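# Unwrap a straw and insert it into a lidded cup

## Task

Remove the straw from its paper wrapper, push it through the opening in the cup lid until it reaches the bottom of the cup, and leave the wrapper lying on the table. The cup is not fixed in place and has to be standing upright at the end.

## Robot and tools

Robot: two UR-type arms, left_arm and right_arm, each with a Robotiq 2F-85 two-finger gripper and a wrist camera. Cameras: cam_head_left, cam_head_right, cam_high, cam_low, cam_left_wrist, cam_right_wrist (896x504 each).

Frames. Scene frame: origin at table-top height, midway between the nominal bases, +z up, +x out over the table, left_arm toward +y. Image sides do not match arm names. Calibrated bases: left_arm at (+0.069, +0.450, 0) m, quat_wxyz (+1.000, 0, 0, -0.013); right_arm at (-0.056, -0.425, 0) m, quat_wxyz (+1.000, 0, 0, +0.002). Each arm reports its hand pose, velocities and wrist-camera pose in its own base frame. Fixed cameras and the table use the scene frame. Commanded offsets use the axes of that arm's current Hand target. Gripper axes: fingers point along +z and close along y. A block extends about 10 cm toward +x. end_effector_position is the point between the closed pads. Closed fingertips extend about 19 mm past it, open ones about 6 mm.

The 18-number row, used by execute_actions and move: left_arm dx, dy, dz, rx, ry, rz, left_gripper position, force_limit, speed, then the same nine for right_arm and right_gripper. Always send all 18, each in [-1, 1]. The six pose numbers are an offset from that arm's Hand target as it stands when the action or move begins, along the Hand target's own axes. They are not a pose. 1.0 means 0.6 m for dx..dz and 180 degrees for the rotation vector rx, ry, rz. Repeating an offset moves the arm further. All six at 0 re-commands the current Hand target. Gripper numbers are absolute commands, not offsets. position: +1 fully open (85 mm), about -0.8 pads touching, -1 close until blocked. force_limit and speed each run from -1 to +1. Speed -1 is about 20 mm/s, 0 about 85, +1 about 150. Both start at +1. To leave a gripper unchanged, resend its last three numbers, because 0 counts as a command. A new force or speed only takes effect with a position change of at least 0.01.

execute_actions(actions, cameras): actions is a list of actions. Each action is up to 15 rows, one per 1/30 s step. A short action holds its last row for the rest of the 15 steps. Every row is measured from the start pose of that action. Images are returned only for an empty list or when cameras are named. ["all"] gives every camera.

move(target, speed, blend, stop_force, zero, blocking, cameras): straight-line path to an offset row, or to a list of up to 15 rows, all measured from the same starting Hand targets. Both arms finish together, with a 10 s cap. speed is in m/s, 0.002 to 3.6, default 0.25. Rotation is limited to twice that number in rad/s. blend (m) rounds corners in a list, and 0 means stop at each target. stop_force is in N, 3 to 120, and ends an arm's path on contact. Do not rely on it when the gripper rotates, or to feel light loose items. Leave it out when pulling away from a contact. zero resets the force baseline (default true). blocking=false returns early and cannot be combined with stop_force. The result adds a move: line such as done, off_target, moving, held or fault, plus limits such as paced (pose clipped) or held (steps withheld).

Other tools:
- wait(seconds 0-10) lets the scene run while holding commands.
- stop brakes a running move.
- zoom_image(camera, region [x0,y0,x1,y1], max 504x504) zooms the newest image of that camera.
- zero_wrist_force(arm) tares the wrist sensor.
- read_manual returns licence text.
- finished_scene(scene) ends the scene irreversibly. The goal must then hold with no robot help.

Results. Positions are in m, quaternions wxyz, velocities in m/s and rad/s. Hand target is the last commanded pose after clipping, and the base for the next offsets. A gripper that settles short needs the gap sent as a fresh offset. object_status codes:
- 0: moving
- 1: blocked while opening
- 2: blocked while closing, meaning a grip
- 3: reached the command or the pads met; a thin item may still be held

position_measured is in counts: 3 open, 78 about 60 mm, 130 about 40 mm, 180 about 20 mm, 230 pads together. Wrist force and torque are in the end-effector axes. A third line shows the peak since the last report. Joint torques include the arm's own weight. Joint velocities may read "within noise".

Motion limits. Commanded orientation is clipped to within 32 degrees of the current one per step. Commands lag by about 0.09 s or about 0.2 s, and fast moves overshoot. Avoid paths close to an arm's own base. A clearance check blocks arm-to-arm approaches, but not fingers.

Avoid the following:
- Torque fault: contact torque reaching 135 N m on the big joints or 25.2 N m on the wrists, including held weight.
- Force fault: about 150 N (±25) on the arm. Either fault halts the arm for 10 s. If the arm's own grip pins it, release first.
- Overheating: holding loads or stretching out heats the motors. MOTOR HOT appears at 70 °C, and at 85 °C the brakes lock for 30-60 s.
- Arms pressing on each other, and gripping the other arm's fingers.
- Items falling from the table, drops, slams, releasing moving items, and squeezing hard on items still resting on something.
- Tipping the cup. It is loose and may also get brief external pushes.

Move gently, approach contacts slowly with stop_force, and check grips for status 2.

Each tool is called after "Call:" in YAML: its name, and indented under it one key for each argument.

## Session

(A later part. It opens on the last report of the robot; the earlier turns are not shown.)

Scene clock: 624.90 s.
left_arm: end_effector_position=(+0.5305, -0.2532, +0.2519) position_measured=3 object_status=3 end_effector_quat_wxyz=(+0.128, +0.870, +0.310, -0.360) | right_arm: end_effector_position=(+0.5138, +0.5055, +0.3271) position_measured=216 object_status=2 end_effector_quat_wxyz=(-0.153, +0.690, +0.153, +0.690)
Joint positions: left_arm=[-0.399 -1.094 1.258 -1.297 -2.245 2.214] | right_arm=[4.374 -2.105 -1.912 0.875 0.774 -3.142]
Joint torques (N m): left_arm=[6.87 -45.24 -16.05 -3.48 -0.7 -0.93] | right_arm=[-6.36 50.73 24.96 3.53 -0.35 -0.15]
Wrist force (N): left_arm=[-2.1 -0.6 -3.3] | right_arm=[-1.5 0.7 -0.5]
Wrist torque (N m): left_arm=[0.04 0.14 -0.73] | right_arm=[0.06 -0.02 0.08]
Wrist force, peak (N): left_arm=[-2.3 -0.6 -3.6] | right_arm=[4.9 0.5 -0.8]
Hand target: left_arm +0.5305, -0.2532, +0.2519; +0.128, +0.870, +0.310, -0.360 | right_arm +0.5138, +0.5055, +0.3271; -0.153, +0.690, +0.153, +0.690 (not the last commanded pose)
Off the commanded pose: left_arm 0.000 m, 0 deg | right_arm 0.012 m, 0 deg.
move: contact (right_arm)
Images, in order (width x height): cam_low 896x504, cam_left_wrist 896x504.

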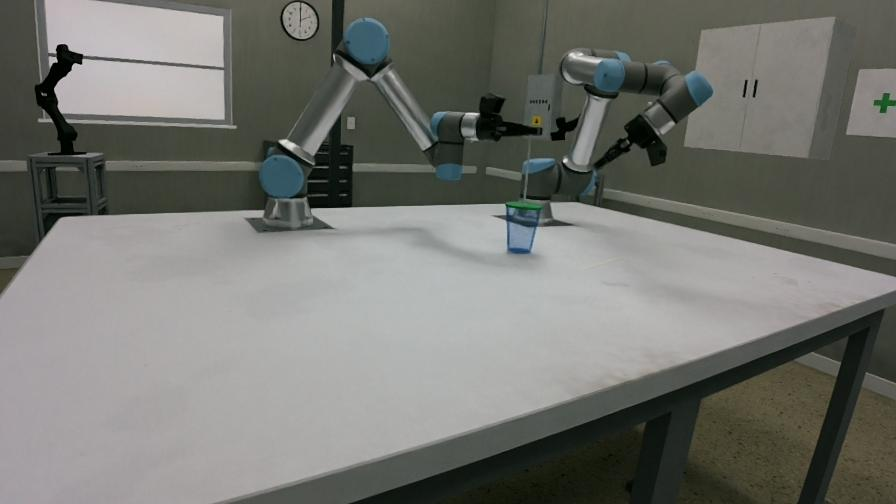

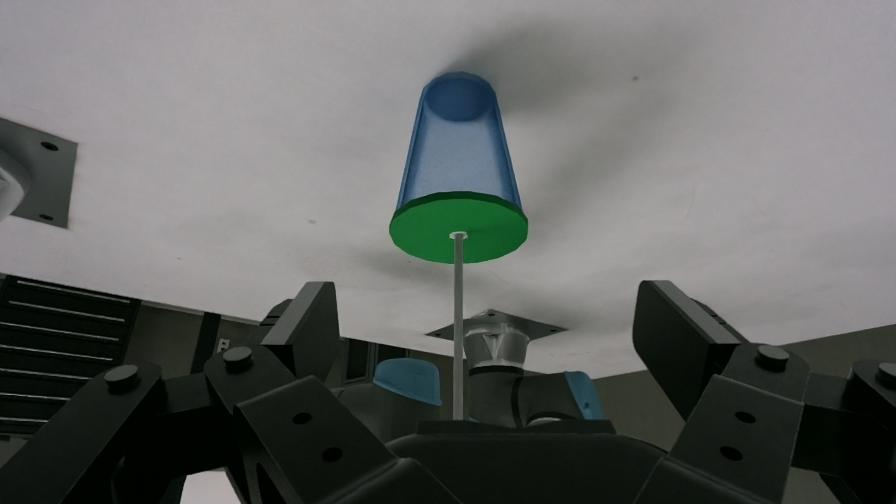

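Call:
move:
  target: [0,0,0,0,0,0,1,0.5,-0.5,-0.0333,0.0005,0.0001,0,0,0,-1,-0.6,-1]
  speed: 0.02
  stop_force: 6
  cameras: ["cam_low","cam_left_wrist"]

Call:
zoom_image:
  camera: "cam_left_wrist"
  region: [430, 210, 490, 260]

Call:
zoom_image:
  camera: "cam_low"
  region: [490, 100, 570, 260]

Scene clock: 650.80 s.
left_arm: end_effector_position=(+0.5305, -0.2532, +0.2519) position_measured=3 object_status=3 end_effector_quat_wxyz=(+0.128, +0.870, +0.310, -0.360) | right_arm: end_effector_position=(+0.5138, +0.5055, +0.3263) position_measured=216 object_status=2 end_effector_quat_wxyz=(-0.153, +0.690, +0.153, +0.691)
Joint positions: left_arm=[-0.399 -1.094 1.258 -1.297 -2.245 2.214] | right_arm=[4.374 -2.106 -1.912 0.878 0.774 -3.142]
Joint torques (N m): left_arm=[6.35 -50.77 -14.87 -3.44 -1.12 -1.39] | right_arm=[6.19 38.36 25.32 3.7 -0.44 0.33]
Wrist force (N): left_arm=[-2.2 -0.5 -3.2] | right_arm=[-1.5 0.5 -0.4]
Wrist torque (N m): left_arm=[0.05 0.15 -0.73] | right_arm=[0.03 -0.04 0.08]
Wrist force, peak (N): left_arm=[-2.4 -0.3 -3.5] | right_arm=[7.4 0.6 -0.7]
Hand target: left_arm +0.5305, -0.2532, +0.2519; +0.128, +0.870, +0.310, -0.360 | right_arm +0.5138, +0.5055, +0.3263; -0.153, +0.690, +0.153, +0.691 (not the last commanded pose)
Off the commanded pose: left_arm 0.000 m, 0 deg | right_arm 0.019 m, 0 deg.
move: contact (right_arm)
Images, in order (width x height): cam_low 896x504, cam_left_wrist 896x504.

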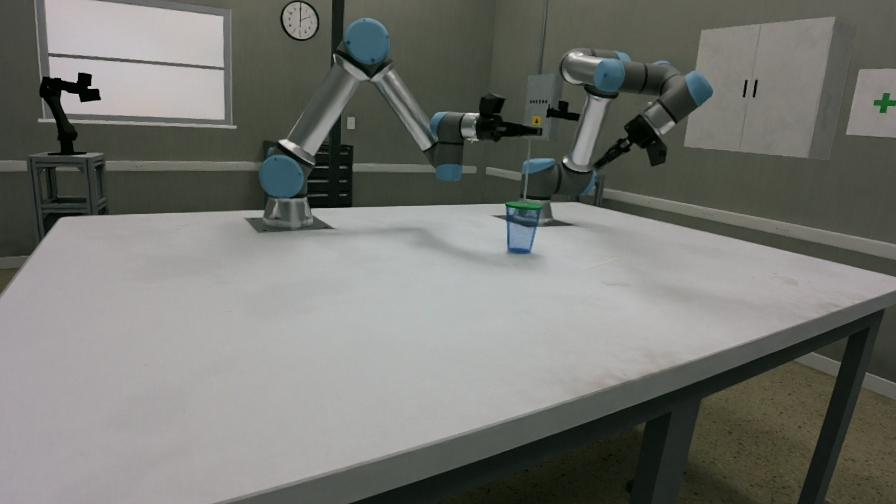

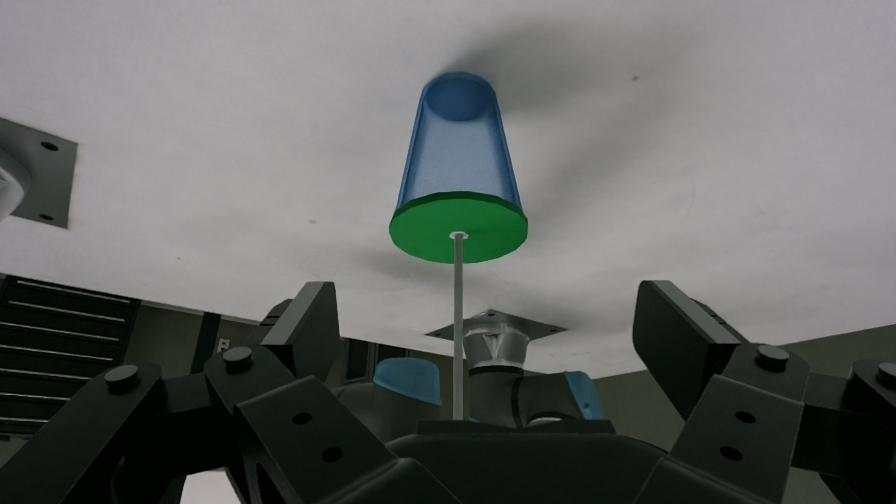

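Scaled by 8.400 from the camera's 896x504 image, which has a finer 1280x720 frame.

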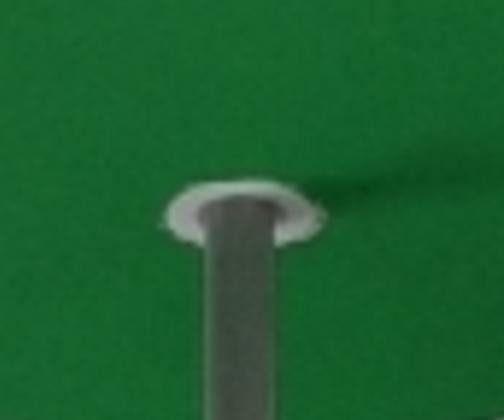

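Scaled by 3.150 from the camera's 896x504 image, which has a finer 1280x720 frame.

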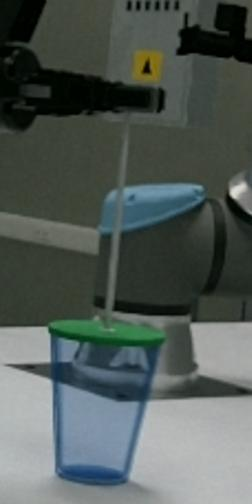

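Call:
move:
  target:
    - [-0.0157,-0.138,0.0487,-0.1375,0,-0.1375,1,0.5,-0.5,0.005,0,0,0,0,0,-1,-0.6,-1]
    - [-0.1285,-0.1807,0.1945,-0.275,0,-0.275,1,0.5,-0.5,0.005,0,0,0,0,0,-1,-0.6,-1]
  speed: 0.3
  blend: [0.04,0]
  cameras: ["cam_low","cam_left_wrist"]

Call:
zoom_image:
  camera: "cam_left_wrist"
  region: [400, 150, 540, 290]

Scene clock: 685.47 s.
left_arm: end_effector_position=(+0.3558, -0.2559, +0.2239) position_measured=3 object_status=3 end_effector_quat_wxyz=(+0.312, +0.535, +0.753, -0.221) end_effector_velocity=(+0.001, +0.000, +0.000) end_effector_angular_velocity=(+0.000, +0.000, +0.005) | right_arm: end_effector_position=(+0.5138, +0.5055, +0.3293) position_measured=216 object_status=2 end_effector_quat_wxyz=(-0.153, +0.690, +0.153, +0.691)
Joint positions: left_arm=[-0.726 -1.843 2.475 -2.92 -1.923 0.377] | right_arm=[4.374 -2.101 -1.911 0.871 0.774 -3.142]
Joint velocities: left_arm=[-0.001 0 0 -0.002 0.004 -0.005] | right_arm=[within noise]
Joint torques (N m): left_arm=[-5.9 -12.97 -20.11 -5.17 0.73 -2.2] | right_arm=[7.89 43.7 23.33 2.24 -0.83 -0.05]
Wrist force (N): left_arm=[-2.1 -0.5 -3.4] | right_arm=[-1.1 0.6 -0.6]
Wrist torque (N m): left_arm=[0.04 0.14 -0.81] | right_arm=[0.04 -0.08 0.08]
Wrist force, peak (N): left_arm=[-2.0 -2.1 -3.4] | right_arm=[-1.7 0.8 -0.4]
Hand target: left_arm +0.3558, -0.2559, +0.2239; +0.312, +0.535, +0.753, -0.221 | right_arm +0.5138, +0.5055, +0.3293; -0.153, +0.690, +0.153, +0.691
Off the commanded pose: left_arm 0.000 m, 0 deg | right_arm 0.000 m, 0 deg.
move: done
Images, in order (width x height): cam_low 896x504, cam_left_wrist 896x504.

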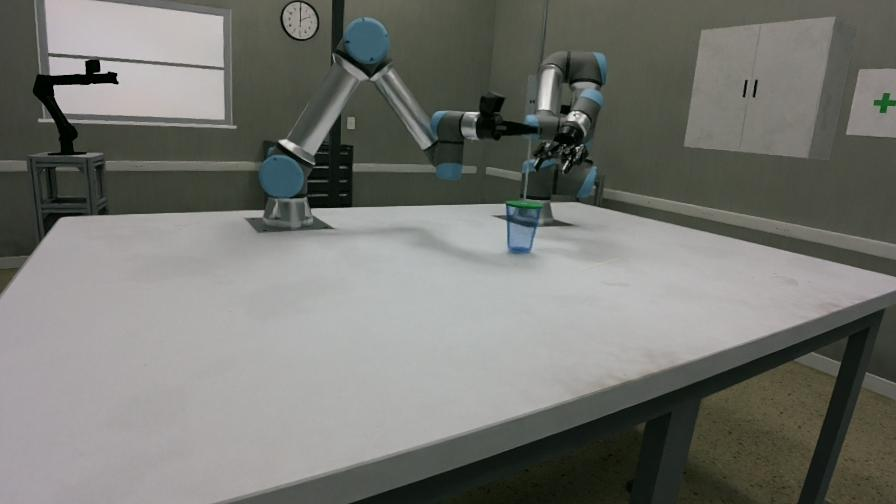

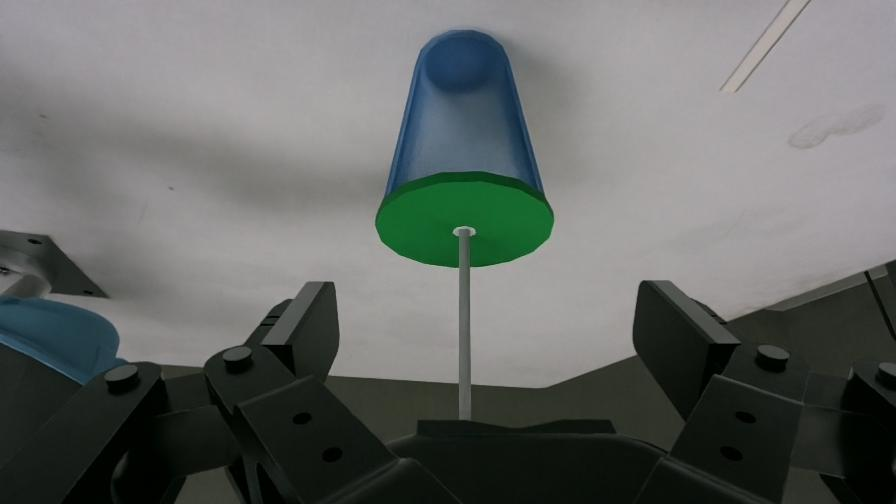

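Scaled by 3.600 from the camera's 896x504 image, which has a finer 1280x720 frame.

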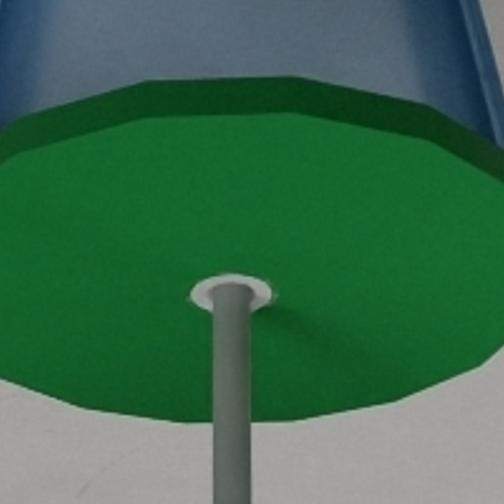

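Call:
zoom_image:
  camera: "cam_left_wrist"
  region: [440, 205, 490, 255]

Scaled by 10.080 from the camera's 896x504 image, which has a finer 1280x720 frame.

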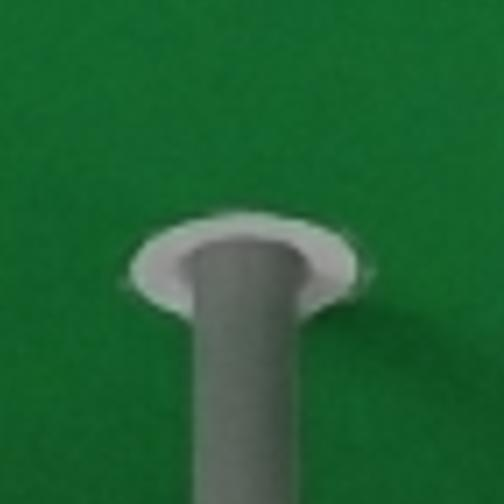

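Call:
move:
  target: [0,0,0,0,0,0,1,0.5,-0.5,-0.05,0.0004,-0.0003,0,0,0,-1,-0.6,-1]
  speed: 0.02
  stop_force: 8
  cameras: ["cam_low","cam_left_wrist"]

Call:
zoom_image:
  camera: "cam_left_wrist"
  region: [440, 205, 490, 255]

Call:
zoom_image:
  camera: "cam_left_wrist"
  region: [360, 20, 570, 280]

Scene clock: 720.80 s.
left_arm: end_effector_position=(+0.3558, -0.2559, +0.2239) position_measured=3 object_status=3 end_effector_quat_wxyz=(+0.312, +0.535, +0.753, -0.221) | right_arm: end_effector_position=(+0.5138, +0.5055, +0.3254) position_measured=216 object_status=2 end_effector_quat_wxyz=(-0.153, +0.690, +0.153, +0.691)
Joint positions: left_arm=[-0.726 -1.843 2.475 -2.92 -1.923 0.376] | right_arm=[4.374 -2.108 -1.913 0.88 0.774 -3.142]
Joint torques (N m): left_arm=[-2.05 -15.05 -13.63 -4.57 -0.72 -0.52] | right_arm=[7.29 51.06 25.2 3.58 -0.63 0.11]
Wrist force (N): left_arm=[-1.9 -0.5 -3.5] | right_arm=[-1.5 0.5 -0.4]
Wrist torque (N m): left_arm=[0.04 0.12 -0.80] | right_arm=[0.03 -0.04 0.08]
Wrist force, peak (N): left_arm=[-2.0 -0.5 -3.8] | right_arm=[8.6 0.9 -0.5]
Hand target: left_arm +0.3558, -0.2559, +0.2239; +0.312, +0.535, +0.753, -0.221 | right_arm +0.5138, +0.5055, +0.3254; -0.153, +0.690, +0.153, +0.691 (not the last commanded pose)
Off the commanded pose: left_arm 0.000 m, 0 deg | right_arm 0.026 m, 0 deg.
move: contact (right_arm)
Images, in order (width x height): cam_low 896x504, cam_left_wrist 896x504.

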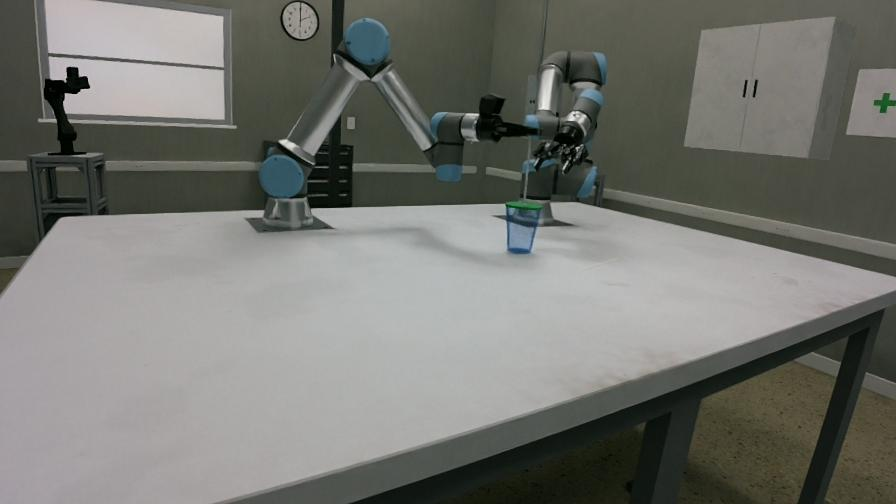

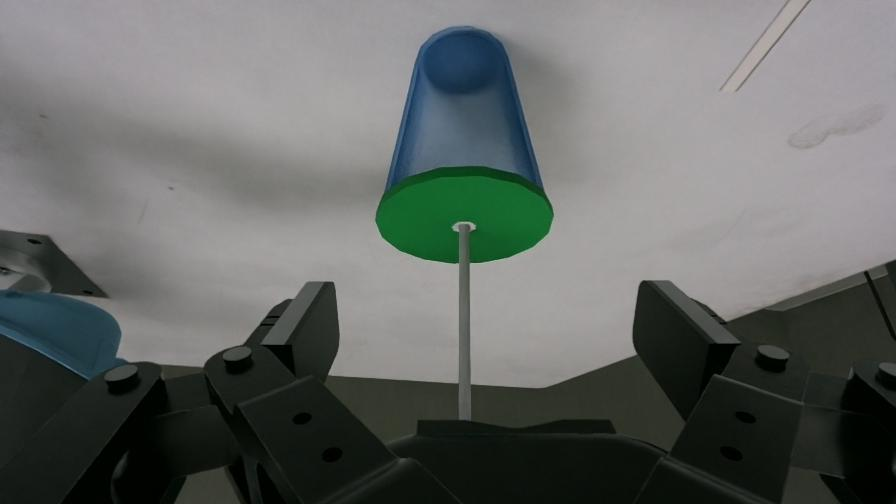

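Scaled by 10.080 from the camera's 896x504 image, which has a finer 1280x720 frame.

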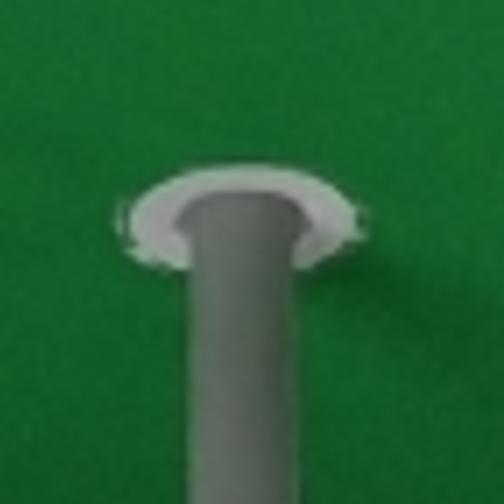

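Scaled by 1.938 from the camera's 896x504 image, which has a finer 1280x720 frame.

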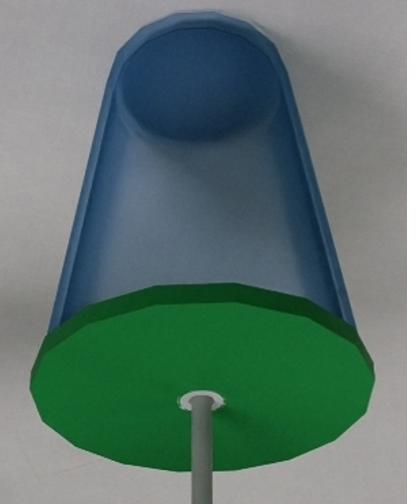

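Call:
move:
  target: [0,0,0,0,0,0,1,0.5,-0.5,0.002,0.0033,0.0018,0,-0.0022,0.0033,-1,-0.6,-1]
  speed: 0.02

Call:
move:
  target: [0,0,0,0,0,0,1,0.5,-0.5,-0.05,0,0,0,0,0,-1,-0.6,-1]
  speed: 0.02
  stop_force: 9
  cameras: ["cam_low","cam_left_wrist"]

Call:
zoom_image:
  camera: "cam_left_wrist"
  region: [440, 205, 490, 255]

Call:
zoom_image:
  camera: "cam_low"
  region: [490, 110, 570, 260]

Scene clock: 786.87 s.
left_arm: end_effector_position=(+0.3558, -0.2559, +0.2239) position_measured=3 object_status=3 end_effector_quat_wxyz=(+0.312, +0.535, +0.753, -0.221) | right_arm: end_effector_position=(+0.5156, +0.5041, +0.3266) position_measured=216 object_status=2 end_effector_quat_wxyz=(-0.156, +0.693, +0.150, +0.687)
Joint positions: left_arm=[-0.726 -1.843 2.475 -2.92 -1.923 0.376] | right_arm=[4.37 -2.101 -1.914 0.864 0.779 -3.124]
Joint torques (N m): left_arm=[3.24 -6.71 -19.1 -3.35 -0.78 1.83] | right_arm=[-5.4 38.93 11.59 2.98 0.31 -1.2]
Wrist force (N): left_arm=[-1.9 -0.4 -3.4] | right_arm=[-1.1 0.6 -0.5]
Wrist torque (N m): left_arm=[0.05 0.11 -0.80] | right_arm=[0.05 -0.07 0.04]
Wrist force, peak (N): left_arm=[-2.2 -0.5 -3.6] | right_arm=[-1.5 0.5 -1.0]
Hand target: left_arm +0.3558, -0.2559, +0.2239; +0.312, +0.535, +0.753, -0.221 | right_arm +0.5156, +0.5041, +0.3266; -0.156, +0.693, +0.150, +0.687
Off the commanded pose: left_arm 0.000 m, 0 deg | right_arm 0.000 m, 0 deg.
move: done

Scene clock: 788.20 s.
left_arm: end_effector_position=(+0.3558, -0.2559, +0.2239) position_measured=3 object_status=3 end_effector_quat_wxyz=(+0.312, +0.535, +0.753, -0.221) | right_arm: end_effector_position=(+0.5156, +0.5041, +0.3233) position_measured=216 object_status=2 end_effector_quat_wxyz=(-0.156, +0.693, +0.150, +0.687)
Joint positions: left_arm=[-0.726 -1.843 2.475 -2.92 -1.923 0.376] | right_arm=[4.37 -2.107 -1.916 0.873 0.779 -3.125]
Joint torques (N m): left_arm=[3.32 -3.96 -20.76 -2.75 -0.67 1.76] | right_arm=[-7.08 50.41 25.46 3.75 0.85 -0.53]
Wrist force (N): left_arm=[-2.0 -0.8 -3.5] | right_arm=[-1.3 0.5 -0.7]
Wrist torque (N m): left_arm=[0.00 0.13 -0.79] | right_arm=[0.02 -0.06 0.06]
Wrist force, peak (N): left_arm=[-2.3 -0.5 -3.6] | right_arm=[8.1 0.4 -0.5]
Hand target: left_arm +0.3558, -0.2559, +0.2239; +0.312, +0.535, +0.753, -0.221 | right_arm +0.5156, +0.5040, +0.3233; -0.156, +0.693, +0.150, +0.687 (not the last commanded pose)
Off the commanded pose: left_arm 0.000 m, 0 deg | right_arm 0.027 m, 0 deg.
move: contact (right_arm)
Images, in order (width x height): cam_low 896x504, cam_left_wrist 896x504.

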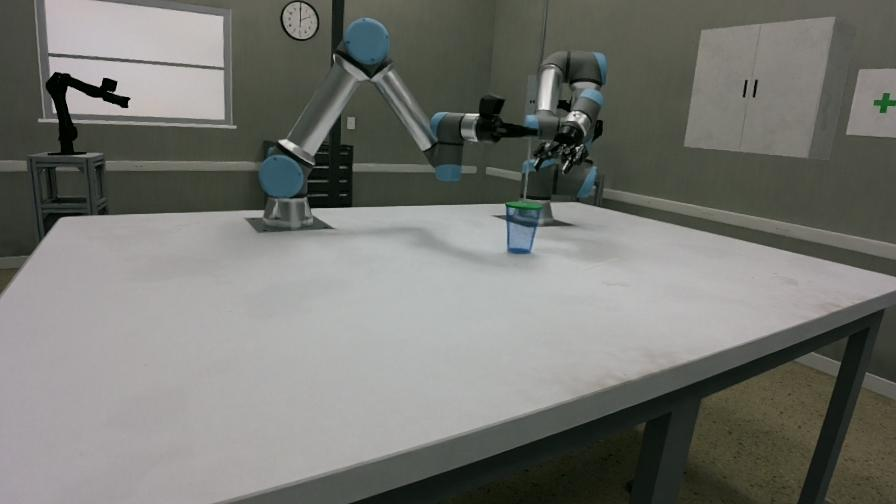

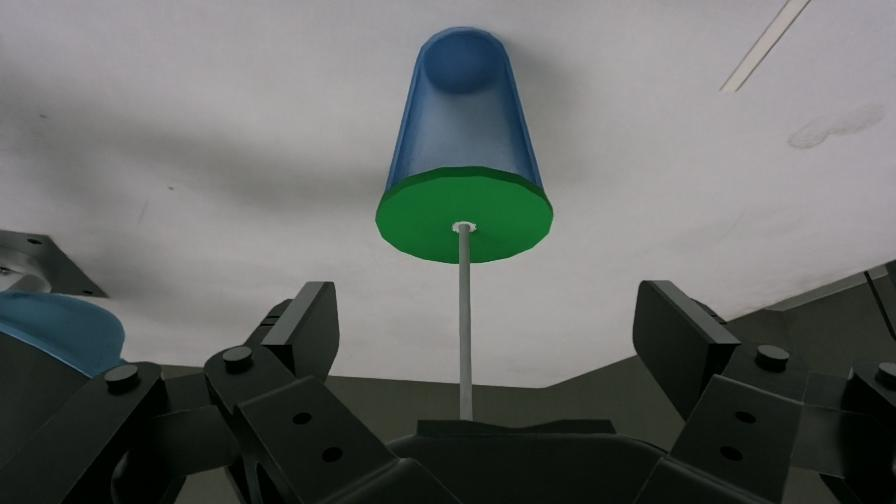

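Scaled by 10.080 from the camera's 896x504 image, which has a finer 1280x720 frame.

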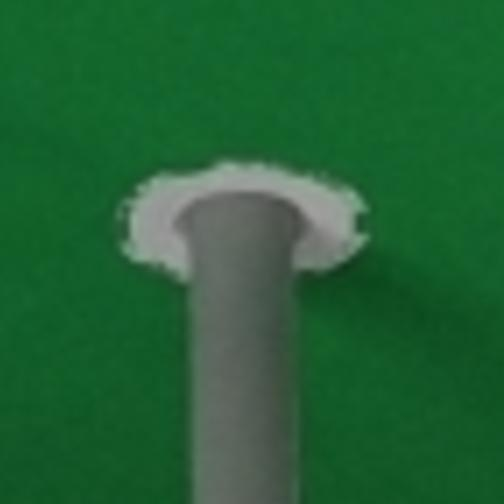

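Scaled by 3.360 from the camera's 896x504 image, which has a finer 1280x720 frame.

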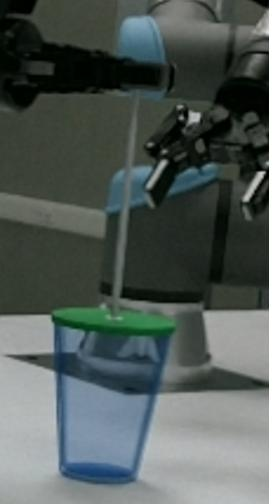

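Call:
move:
  target: [0,0,0,0,0,0,1,0.5,-0.5,-0.0667,0,0,0,0,0,-1,-0.6,-1]
  speed: 0.02
  stop_force: 13
  cameras: ["cam_low","cam_left_wrist","cam_right_wrist"]

Call:
zoom_image:
  camera: "cam_left_wrist"
  region: [360, 20, 570, 280]

Call:
zoom_image:
  camera: "cam_right_wrist"
  region: [400, 240, 580, 440]

Scene clock: 802.80 s.
left_arm: end_effector_position=(+0.3558, -0.2559, +0.2239) position_measured=3 object_status=3 end_effector_quat_wxyz=(+0.312, +0.535, +0.753, -0.221) | right_arm: end_effector_position=(+0.5152, +0.5043, +0.2833) position_measured=216 object_status=2 end_effector_quat_wxyz=(-0.156, +0.693, +0.150, +0.687)
Joint positions: left_arm=[-0.726 -1.843 2.475 -2.92 -1.923 0.376] | right_arm=[4.371 -2.187 -1.927 0.964 0.778 -3.125]
Joint torques (N m): left_arm=[3.49 -2.24 -30.2 -2.17 -0.7 1.79] | right_arm=[10.51 49.88 17.68 0.11 -0.99 -1.45]
Wrist force (N): left_arm=[-2.2 -0.3 -3.2] | right_arm=[2.4 0.7 -0.7]
Wrist torque (N m): left_arm=[0.07 0.17 -0.80] | right_arm=[0.06 -0.15 0.03]
Wrist force, peak (N): left_arm=[-2.4 -0.5 -3.5] | right_arm=[8.7 0.7 -0.6]
Hand target: left_arm +0.3558, -0.2559, +0.2239; +0.312, +0.535, +0.753, -0.221 | right_arm +0.5152, +0.5043, +0.2833; -0.156, +0.693, +0.150, +0.687
Off the commanded pose: left_arm 0.000 m, 0 deg | right_arm 0.000 m, 0 deg.
move: done
Images, in order (width x height): cam_low 896x504, cam_left_wrist 896x504, cam_right_wrist 896x504.

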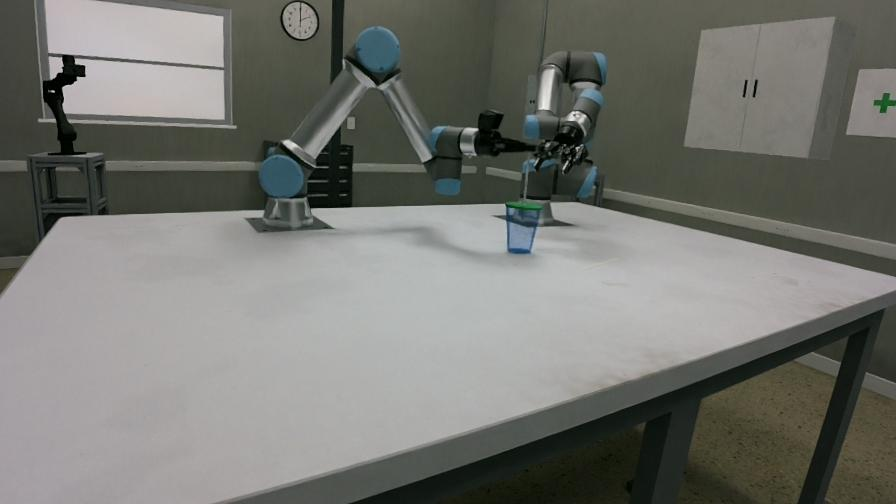

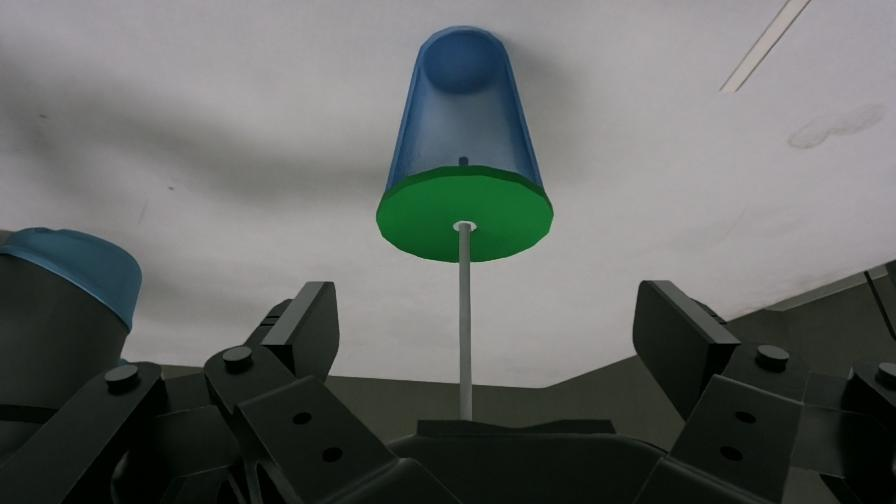

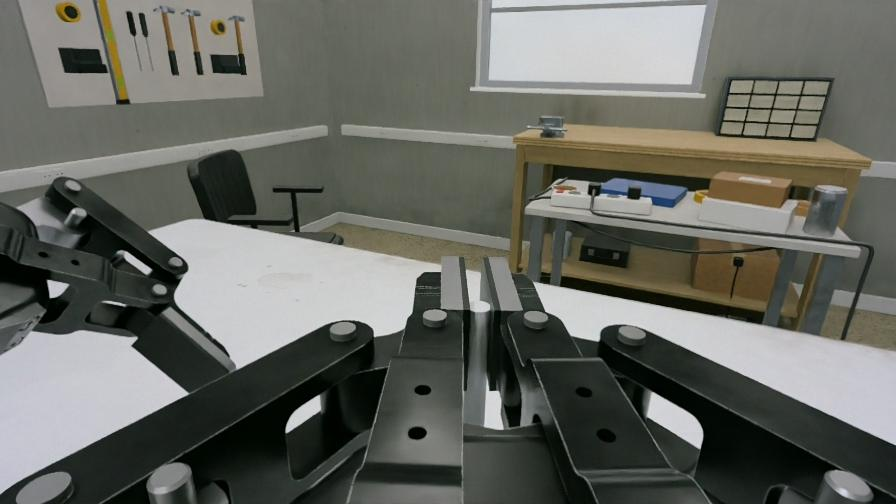

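Scaled by 1.938 from the camera's 896x504 image, which has a finer 1280x720 frame.

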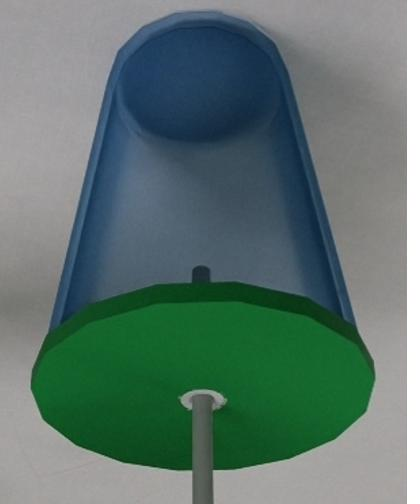

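Scaled by 2.520 from the camera's 896x504 image, which has a finer 1280x720 frame.

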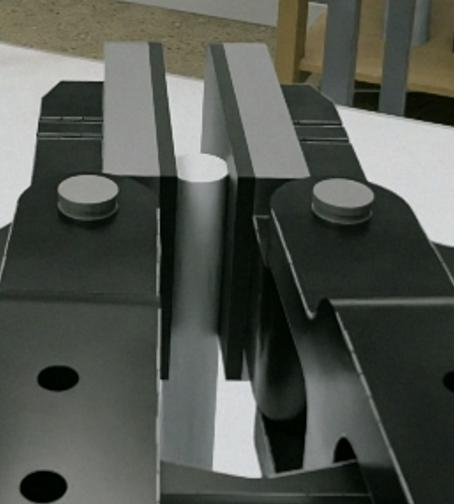

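Call:
move:
  target: [0,0,-0.2,0,0,0,1,0.5,-0.5,-0.108,0,0,0,0,0,-1,-0.6,-1]
  speed: 0.1

Call:
move:
  target: [0,0,0,0,0,0,1,0.5,-0.5,-0.07,0,0,0,0,0,-1,-0.6,-1]
  speed: 0.015
  stop_force: 6
  cameras: ["cam_low","cam_left_wrist"]

Call:
zoom_image:
  camera: "cam_low"
  region: [490, 140, 570, 260]

Call:
zoom_image:
  camera: "cam_left_wrist"
  region: [360, 80, 560, 300]

Scene clock: 823.00 s.
left_arm: end_effector_position=(+0.3279, -0.1758, +0.3089) position_measured=3 object_status=3 end_effector_quat_wxyz=(+0.312, +0.535, +0.753, -0.221) | right_arm: end_effector_position=(+0.5146, +0.5048, +0.2185) position_measured=216 object_status=2 end_effector_quat_wxyz=(-0.156, +0.693, +0.150, +0.687)
Joint positions: left_arm=[-0.537 -2.137 2.371 -2.458 -2.043 0.536] | right_arm=[4.372 -2.328 -1.923 1.1 0.776 -3.125]
Joint torques (N m): left_arm=[2.02 0.36 -15.42 -2.13 -0.01 -1.23] | right_arm=[10.92 53.46 7.21 1.23 -0.9 -1.2]
Wrist force (N): left_arm=[-2.3 -0.3 -3.3] | right_arm=[-1.4 0.3 -0.6]
Wrist torque (N m): left_arm=[0.08 0.18 -0.72] | right_arm=[0.05 -0.04 0.03]
Wrist force, peak (N): left_arm=[-2.3 -0.7 -4.7] | right_arm=[9.0 1.0 -1.0]
Hand target: left_arm +0.3279, -0.1758, +0.3088; +0.312, +0.535, +0.753, -0.221 | right_arm +0.5146, +0.5048, +0.2185; -0.156, +0.693, +0.150, +0.687
Off the commanded pose: left_arm 0.000 m, 0 deg | right_arm 0.000 m, 0 deg.
move: done

Scene clock: 823.83 s.
left_arm: end_effector_position=(+0.3279, -0.1758, +0.3088) position_measured=3 object_status=3 end_effector_quat_wxyz=(+0.312, +0.535, +0.753, -0.221) | right_arm: end_effector_position=(+0.5146, +0.5048, +0.2181) position_measured=216 object_status=2 end_effector_quat_wxyz=(-0.156, +0.693, +0.150, +0.687)
Joint positions: left_arm=[-0.537 -2.137 2.372 -2.458 -2.043 0.536] | right_arm=[4.372 -2.329 -1.922 1.101 0.776 -3.125]
Joint torques (N m): left_arm=[4.21 -5.9 -14.92 -1.93 -0.89 0.4] | right_arm=[8.35 54.21 5.71 3.2 -1 -1.15]
Wrist force (N): left_arm=[-2.2 -0.5 -3.3] | right_arm=[-0.9 0.6 -0.9]
Wrist torque (N m): left_arm=[0.05 0.16 -0.73] | right_arm=[0.09 -0.13 0.03]
Wrist force, peak (N): left_arm=[-2.3 -0.4 -3.5] | right_arm=[7.5 0.0 -1.2]
Hand target: left_arm +0.3279, -0.1758, +0.3088; +0.312, +0.535, +0.753, -0.221 | right_arm +0.5146, +0.5048, +0.2181; -0.156, +0.693, +0.150, +0.687 (not the last commanded pose)
Off the commanded pose: left_arm 0.000 m, 0 deg | right_arm 0.042 m, 0 deg.
move: contact (right_arm)
Images, in order (width x height): cam_low 896x504, cam_left_wrist 896x504.

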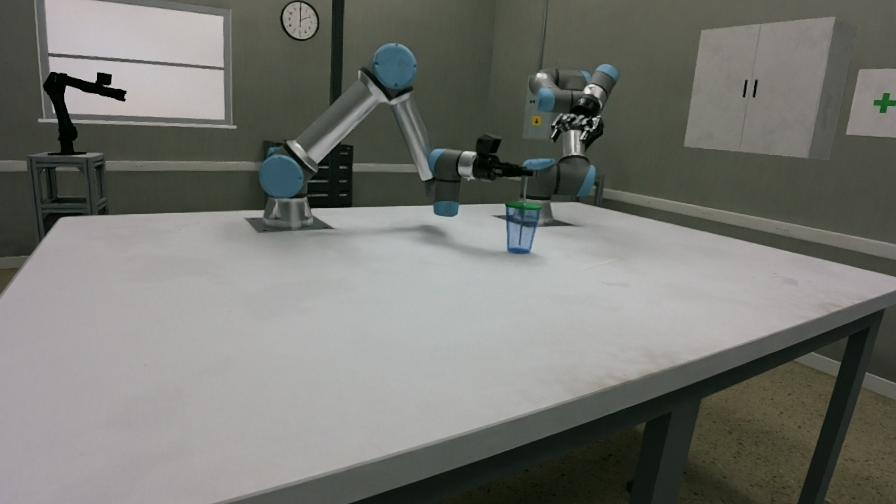

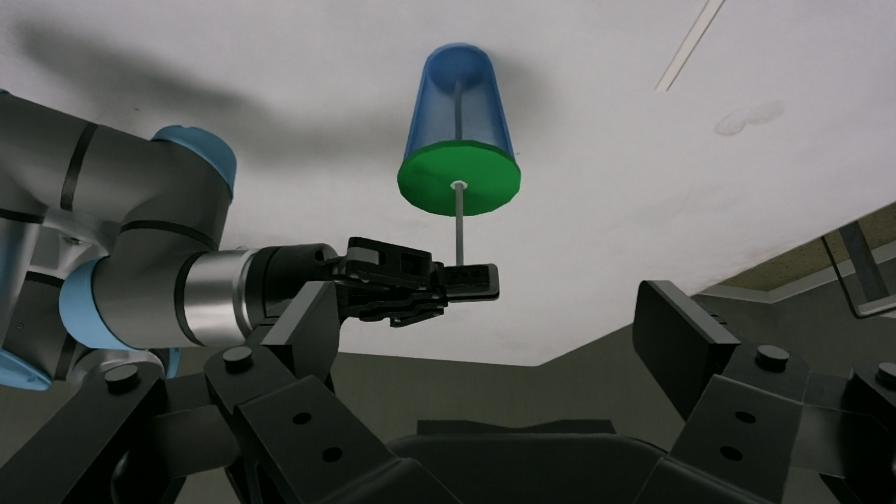

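Scaled by 4.200 from the camera's 896x504 image, which has a finer 1280x720 frame.

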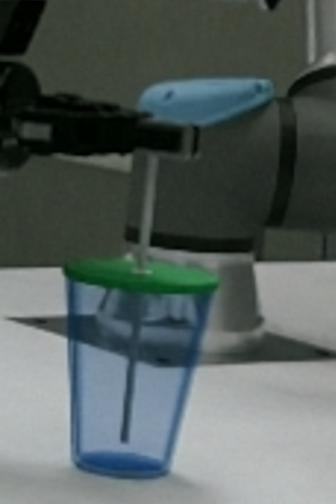

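Scaled by 2.291 from the camera's 896x504 image, which has a finer 1280x720 frame.

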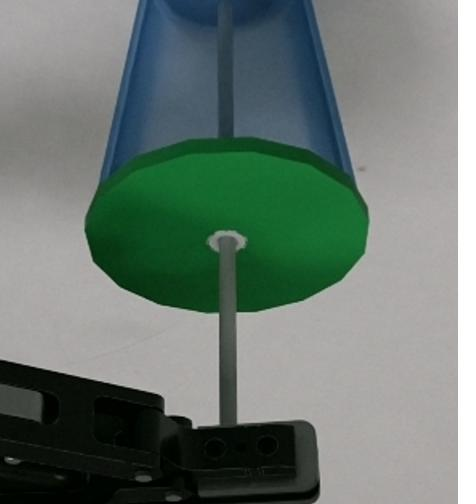

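Call:
move:
  target: [0,0,0,0,0,0,1,0.5,-0.5,-0.05,0,0,0,0,0,-1,-0.6,-1]
  speed: 0.02
  stop_force: 13
  cameras: ["cam_low","cam_left_wrist"]

Call:
zoom_image:
  camera: "cam_low"
  region: [490, 140, 570, 260]

Call:
zoom_image:
  camera: "cam_left_wrist"
  region: [360, 20, 560, 240]

Scene clock: 836.23 s.
left_arm: end_effector_position=(+0.3279, -0.1758, +0.3088) position_measured=3 object_status=3 end_effector_quat_wxyz=(+0.312, +0.535, +0.753, -0.221) | right_arm: end_effector_position=(+0.5144, +0.5049, +0.2043) position_measured=216 object_status=2 end_effector_quat_wxyz=(-0.156, +0.693, +0.150, +0.687)
Joint positions: left_arm=[-0.537 -2.137 2.372 -2.458 -2.043 0.536] | right_arm=[4.373 -2.36 -1.918 1.127 0.776 -3.124]
Joint torques (N m): left_arm=[4.7 -7.73 -14.69 -2.08 -0.89 1.86] | right_arm=[2.82 54.54 4.55 3.78 1.08 0.84]
Wrist force (N): left_arm=[-2.1 -0.3 -3.3] | right_arm=[-1.4 0.1 -0.6]
Wrist torque (N m): left_arm=[0.08 0.16 -0.73] | right_arm=[0.03 -0.03 0.02]
Wrist force, peak (N): left_arm=[-2.3 -0.6 -3.6] | right_arm=[19.5 0.3 0.1]
Hand target: left_arm +0.3279, -0.1758, +0.3088; +0.312, +0.535, +0.753, -0.221 | right_arm +0.5144, +0.5049, +0.2043; -0.156, +0.693, +0.150, +0.687 (not the last commanded pose)
Off the commanded pose: left_arm 0.000 m, 0 deg | right_arm 0.016 m, 0 deg.
move: contact (right_arm)
Images, in order (width x height): cam_low 896x504, cam_left_wrist 896x504.

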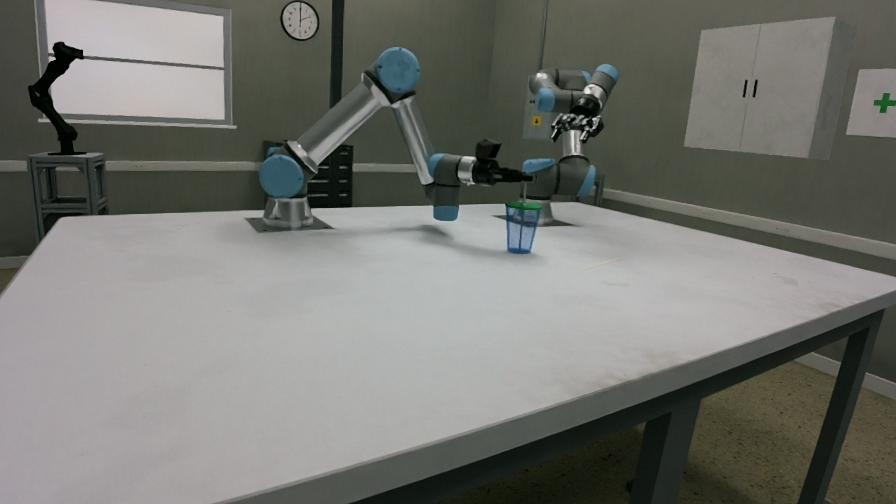

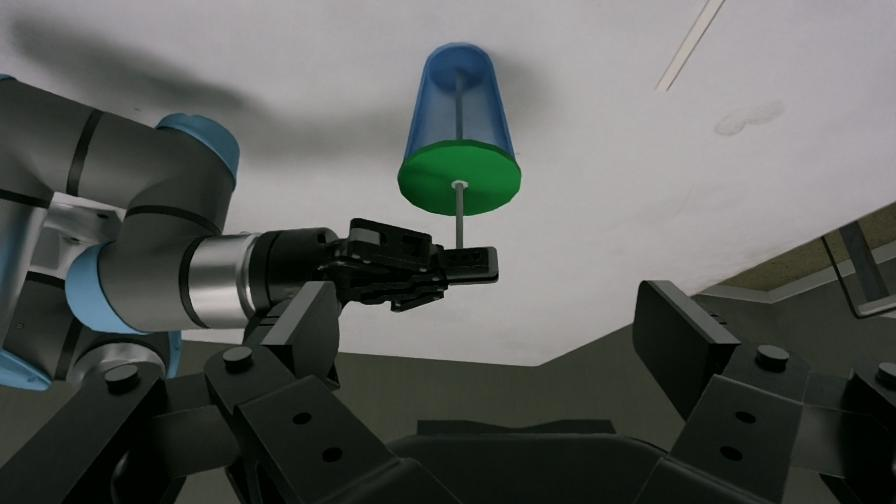

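Scaled by 4.200 from the camera's 896x504 image, which has a finer 1280x720 frame.

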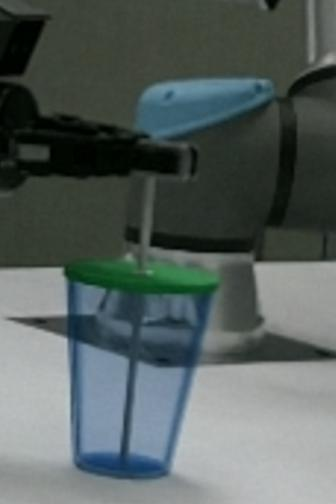

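Scaled by 2.291 from the camera's 896x504 image, which has a finer 1280x720 frame.

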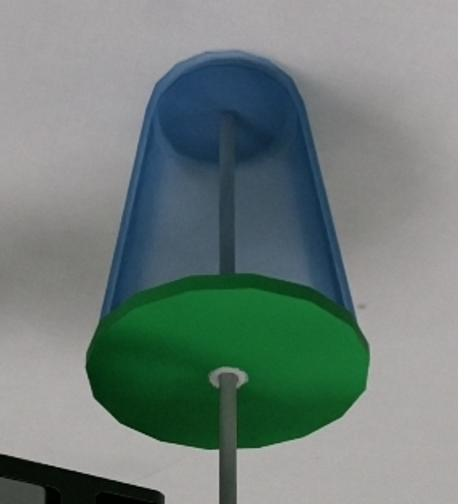

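Call:
move:
  target:
    - [0,0,0,0,0,0,1,0.5,-0.5,-0.0033,0,0,0,0,0,-1,-0.6,-1]
    - [0,0,0,0,0,0,1,0.5,-0.5,-0.0033,0,0,0,0,0,-0.1,-0.6,-1]
    - [0,0,0,0,0,0,1,0.5,-0.5,-0.0033,0,-0.25,0,0,0,-0.1,-0.6,-1]
  speed: [0.02,0.02,0.15]
  cameras: ["cam_low","cam_left_wrist","cam_head_right"]

Call:
zoom_image:
  camera: "cam_low"
  region: [490, 140, 570, 260]

Call:
zoom_image:
  camera: "cam_left_wrist"
  region: [360, 20, 560, 240]

Scene clock: 854.57 s.
left_arm: end_effector_position=(+0.3279, -0.1758, +0.3088) position_measured=3 object_status=3 end_effector_quat_wxyz=(+0.312, +0.535, +0.753, -0.221) | right_arm: end_effector_position=(+0.3785, +0.4416, +0.2034) position_measured=141 object_status=3 end_effector_quat_wxyz=(-0.156, +0.693, +0.150, +0.687)
Joint positions: left_arm=[-0.537 -2.137 2.372 -2.458 -2.043 0.536] | right_arm=[4.676 -2.256 -2.282 1.384 0.472 -3.119]
Joint torques (N m): left_arm=[4.2 -6.79 -14.87 -2.28 -0.92 1.88] | right_arm=[4.04 20.78 -0.6 1.01 -1.06 -1.66]
Wrist force (N): left_arm=[-1.9 -0.5 -3.5] | right_arm=[1.4 0.4 -0.8]
Wrist torque (N m): left_arm=[0.04 0.12 -0.73] | right_arm=[-0.01 -0.16 0.02]
Wrist force, peak (N): left_arm=[-2.4 -0.4 -3.8] | right_arm=[27.2 -2.7 -2.0]
Hand target: left_arm +0.3279, -0.1758, +0.3088; +0.312, +0.535, +0.753, -0.221 | right_arm +0.3784, +0.4416, +0.2033; -0.156, +0.693, +0.150, +0.687
Off the commanded pose: left_arm 0.000 m, 0 deg | right_arm 0.000 m, 0 deg.
move: done
Images, in order (width x height): cam_head_right 896x504, cam_low 896x504, cam_left_wrist 896x504.

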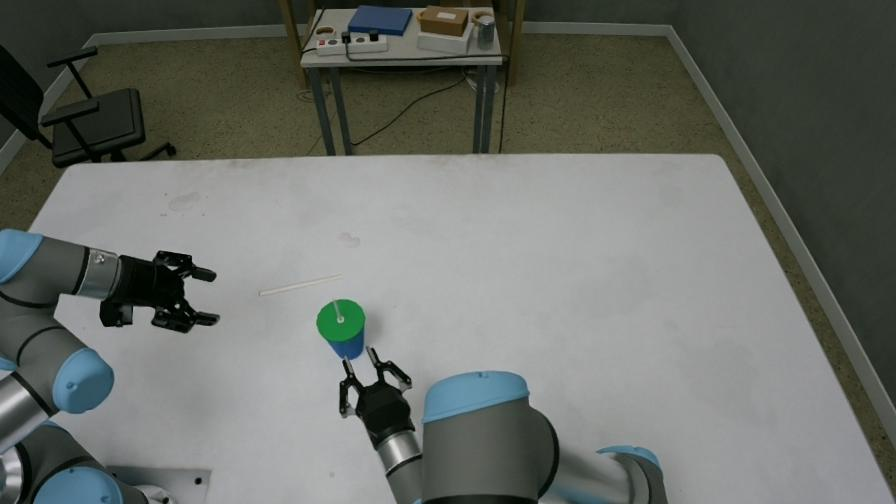

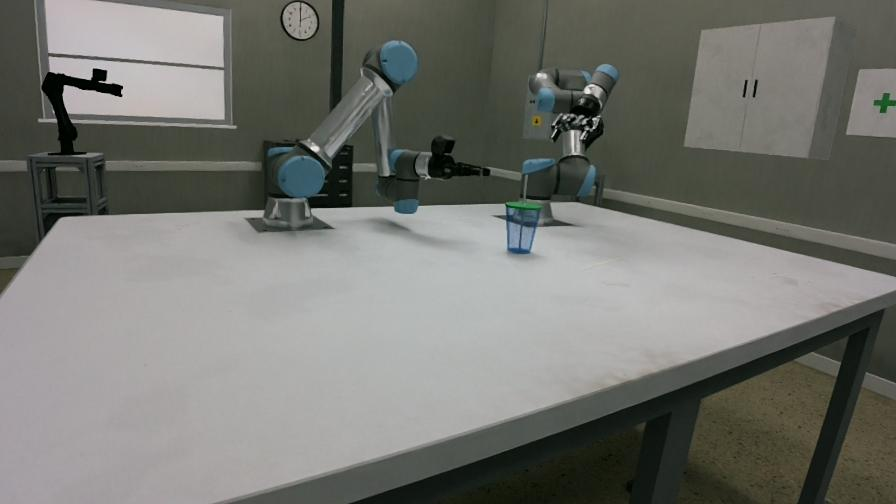

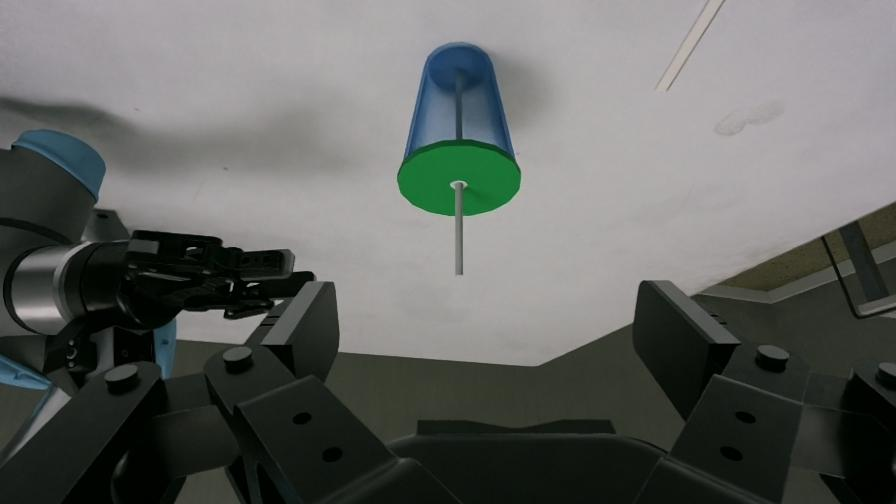

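Scaled by 4.200 from the camera's 896x504 image, which has a finer 1280x720 frame.

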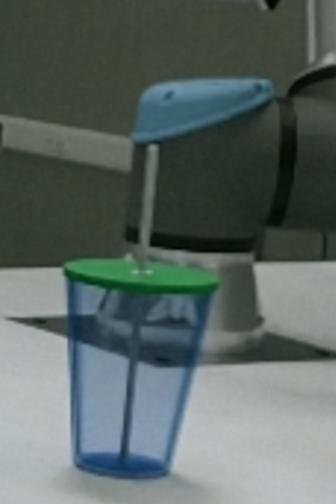

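Scaled by 2.291 from the camera's 896x504 image, which has a finer 1280x720 frame.

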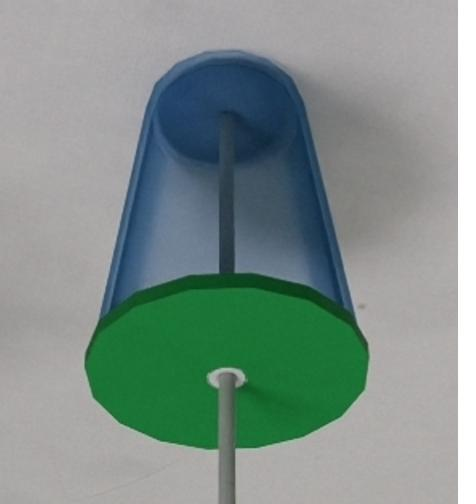

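Call:
finished_scene:
  scene: 1

The scene is finished: the task was done.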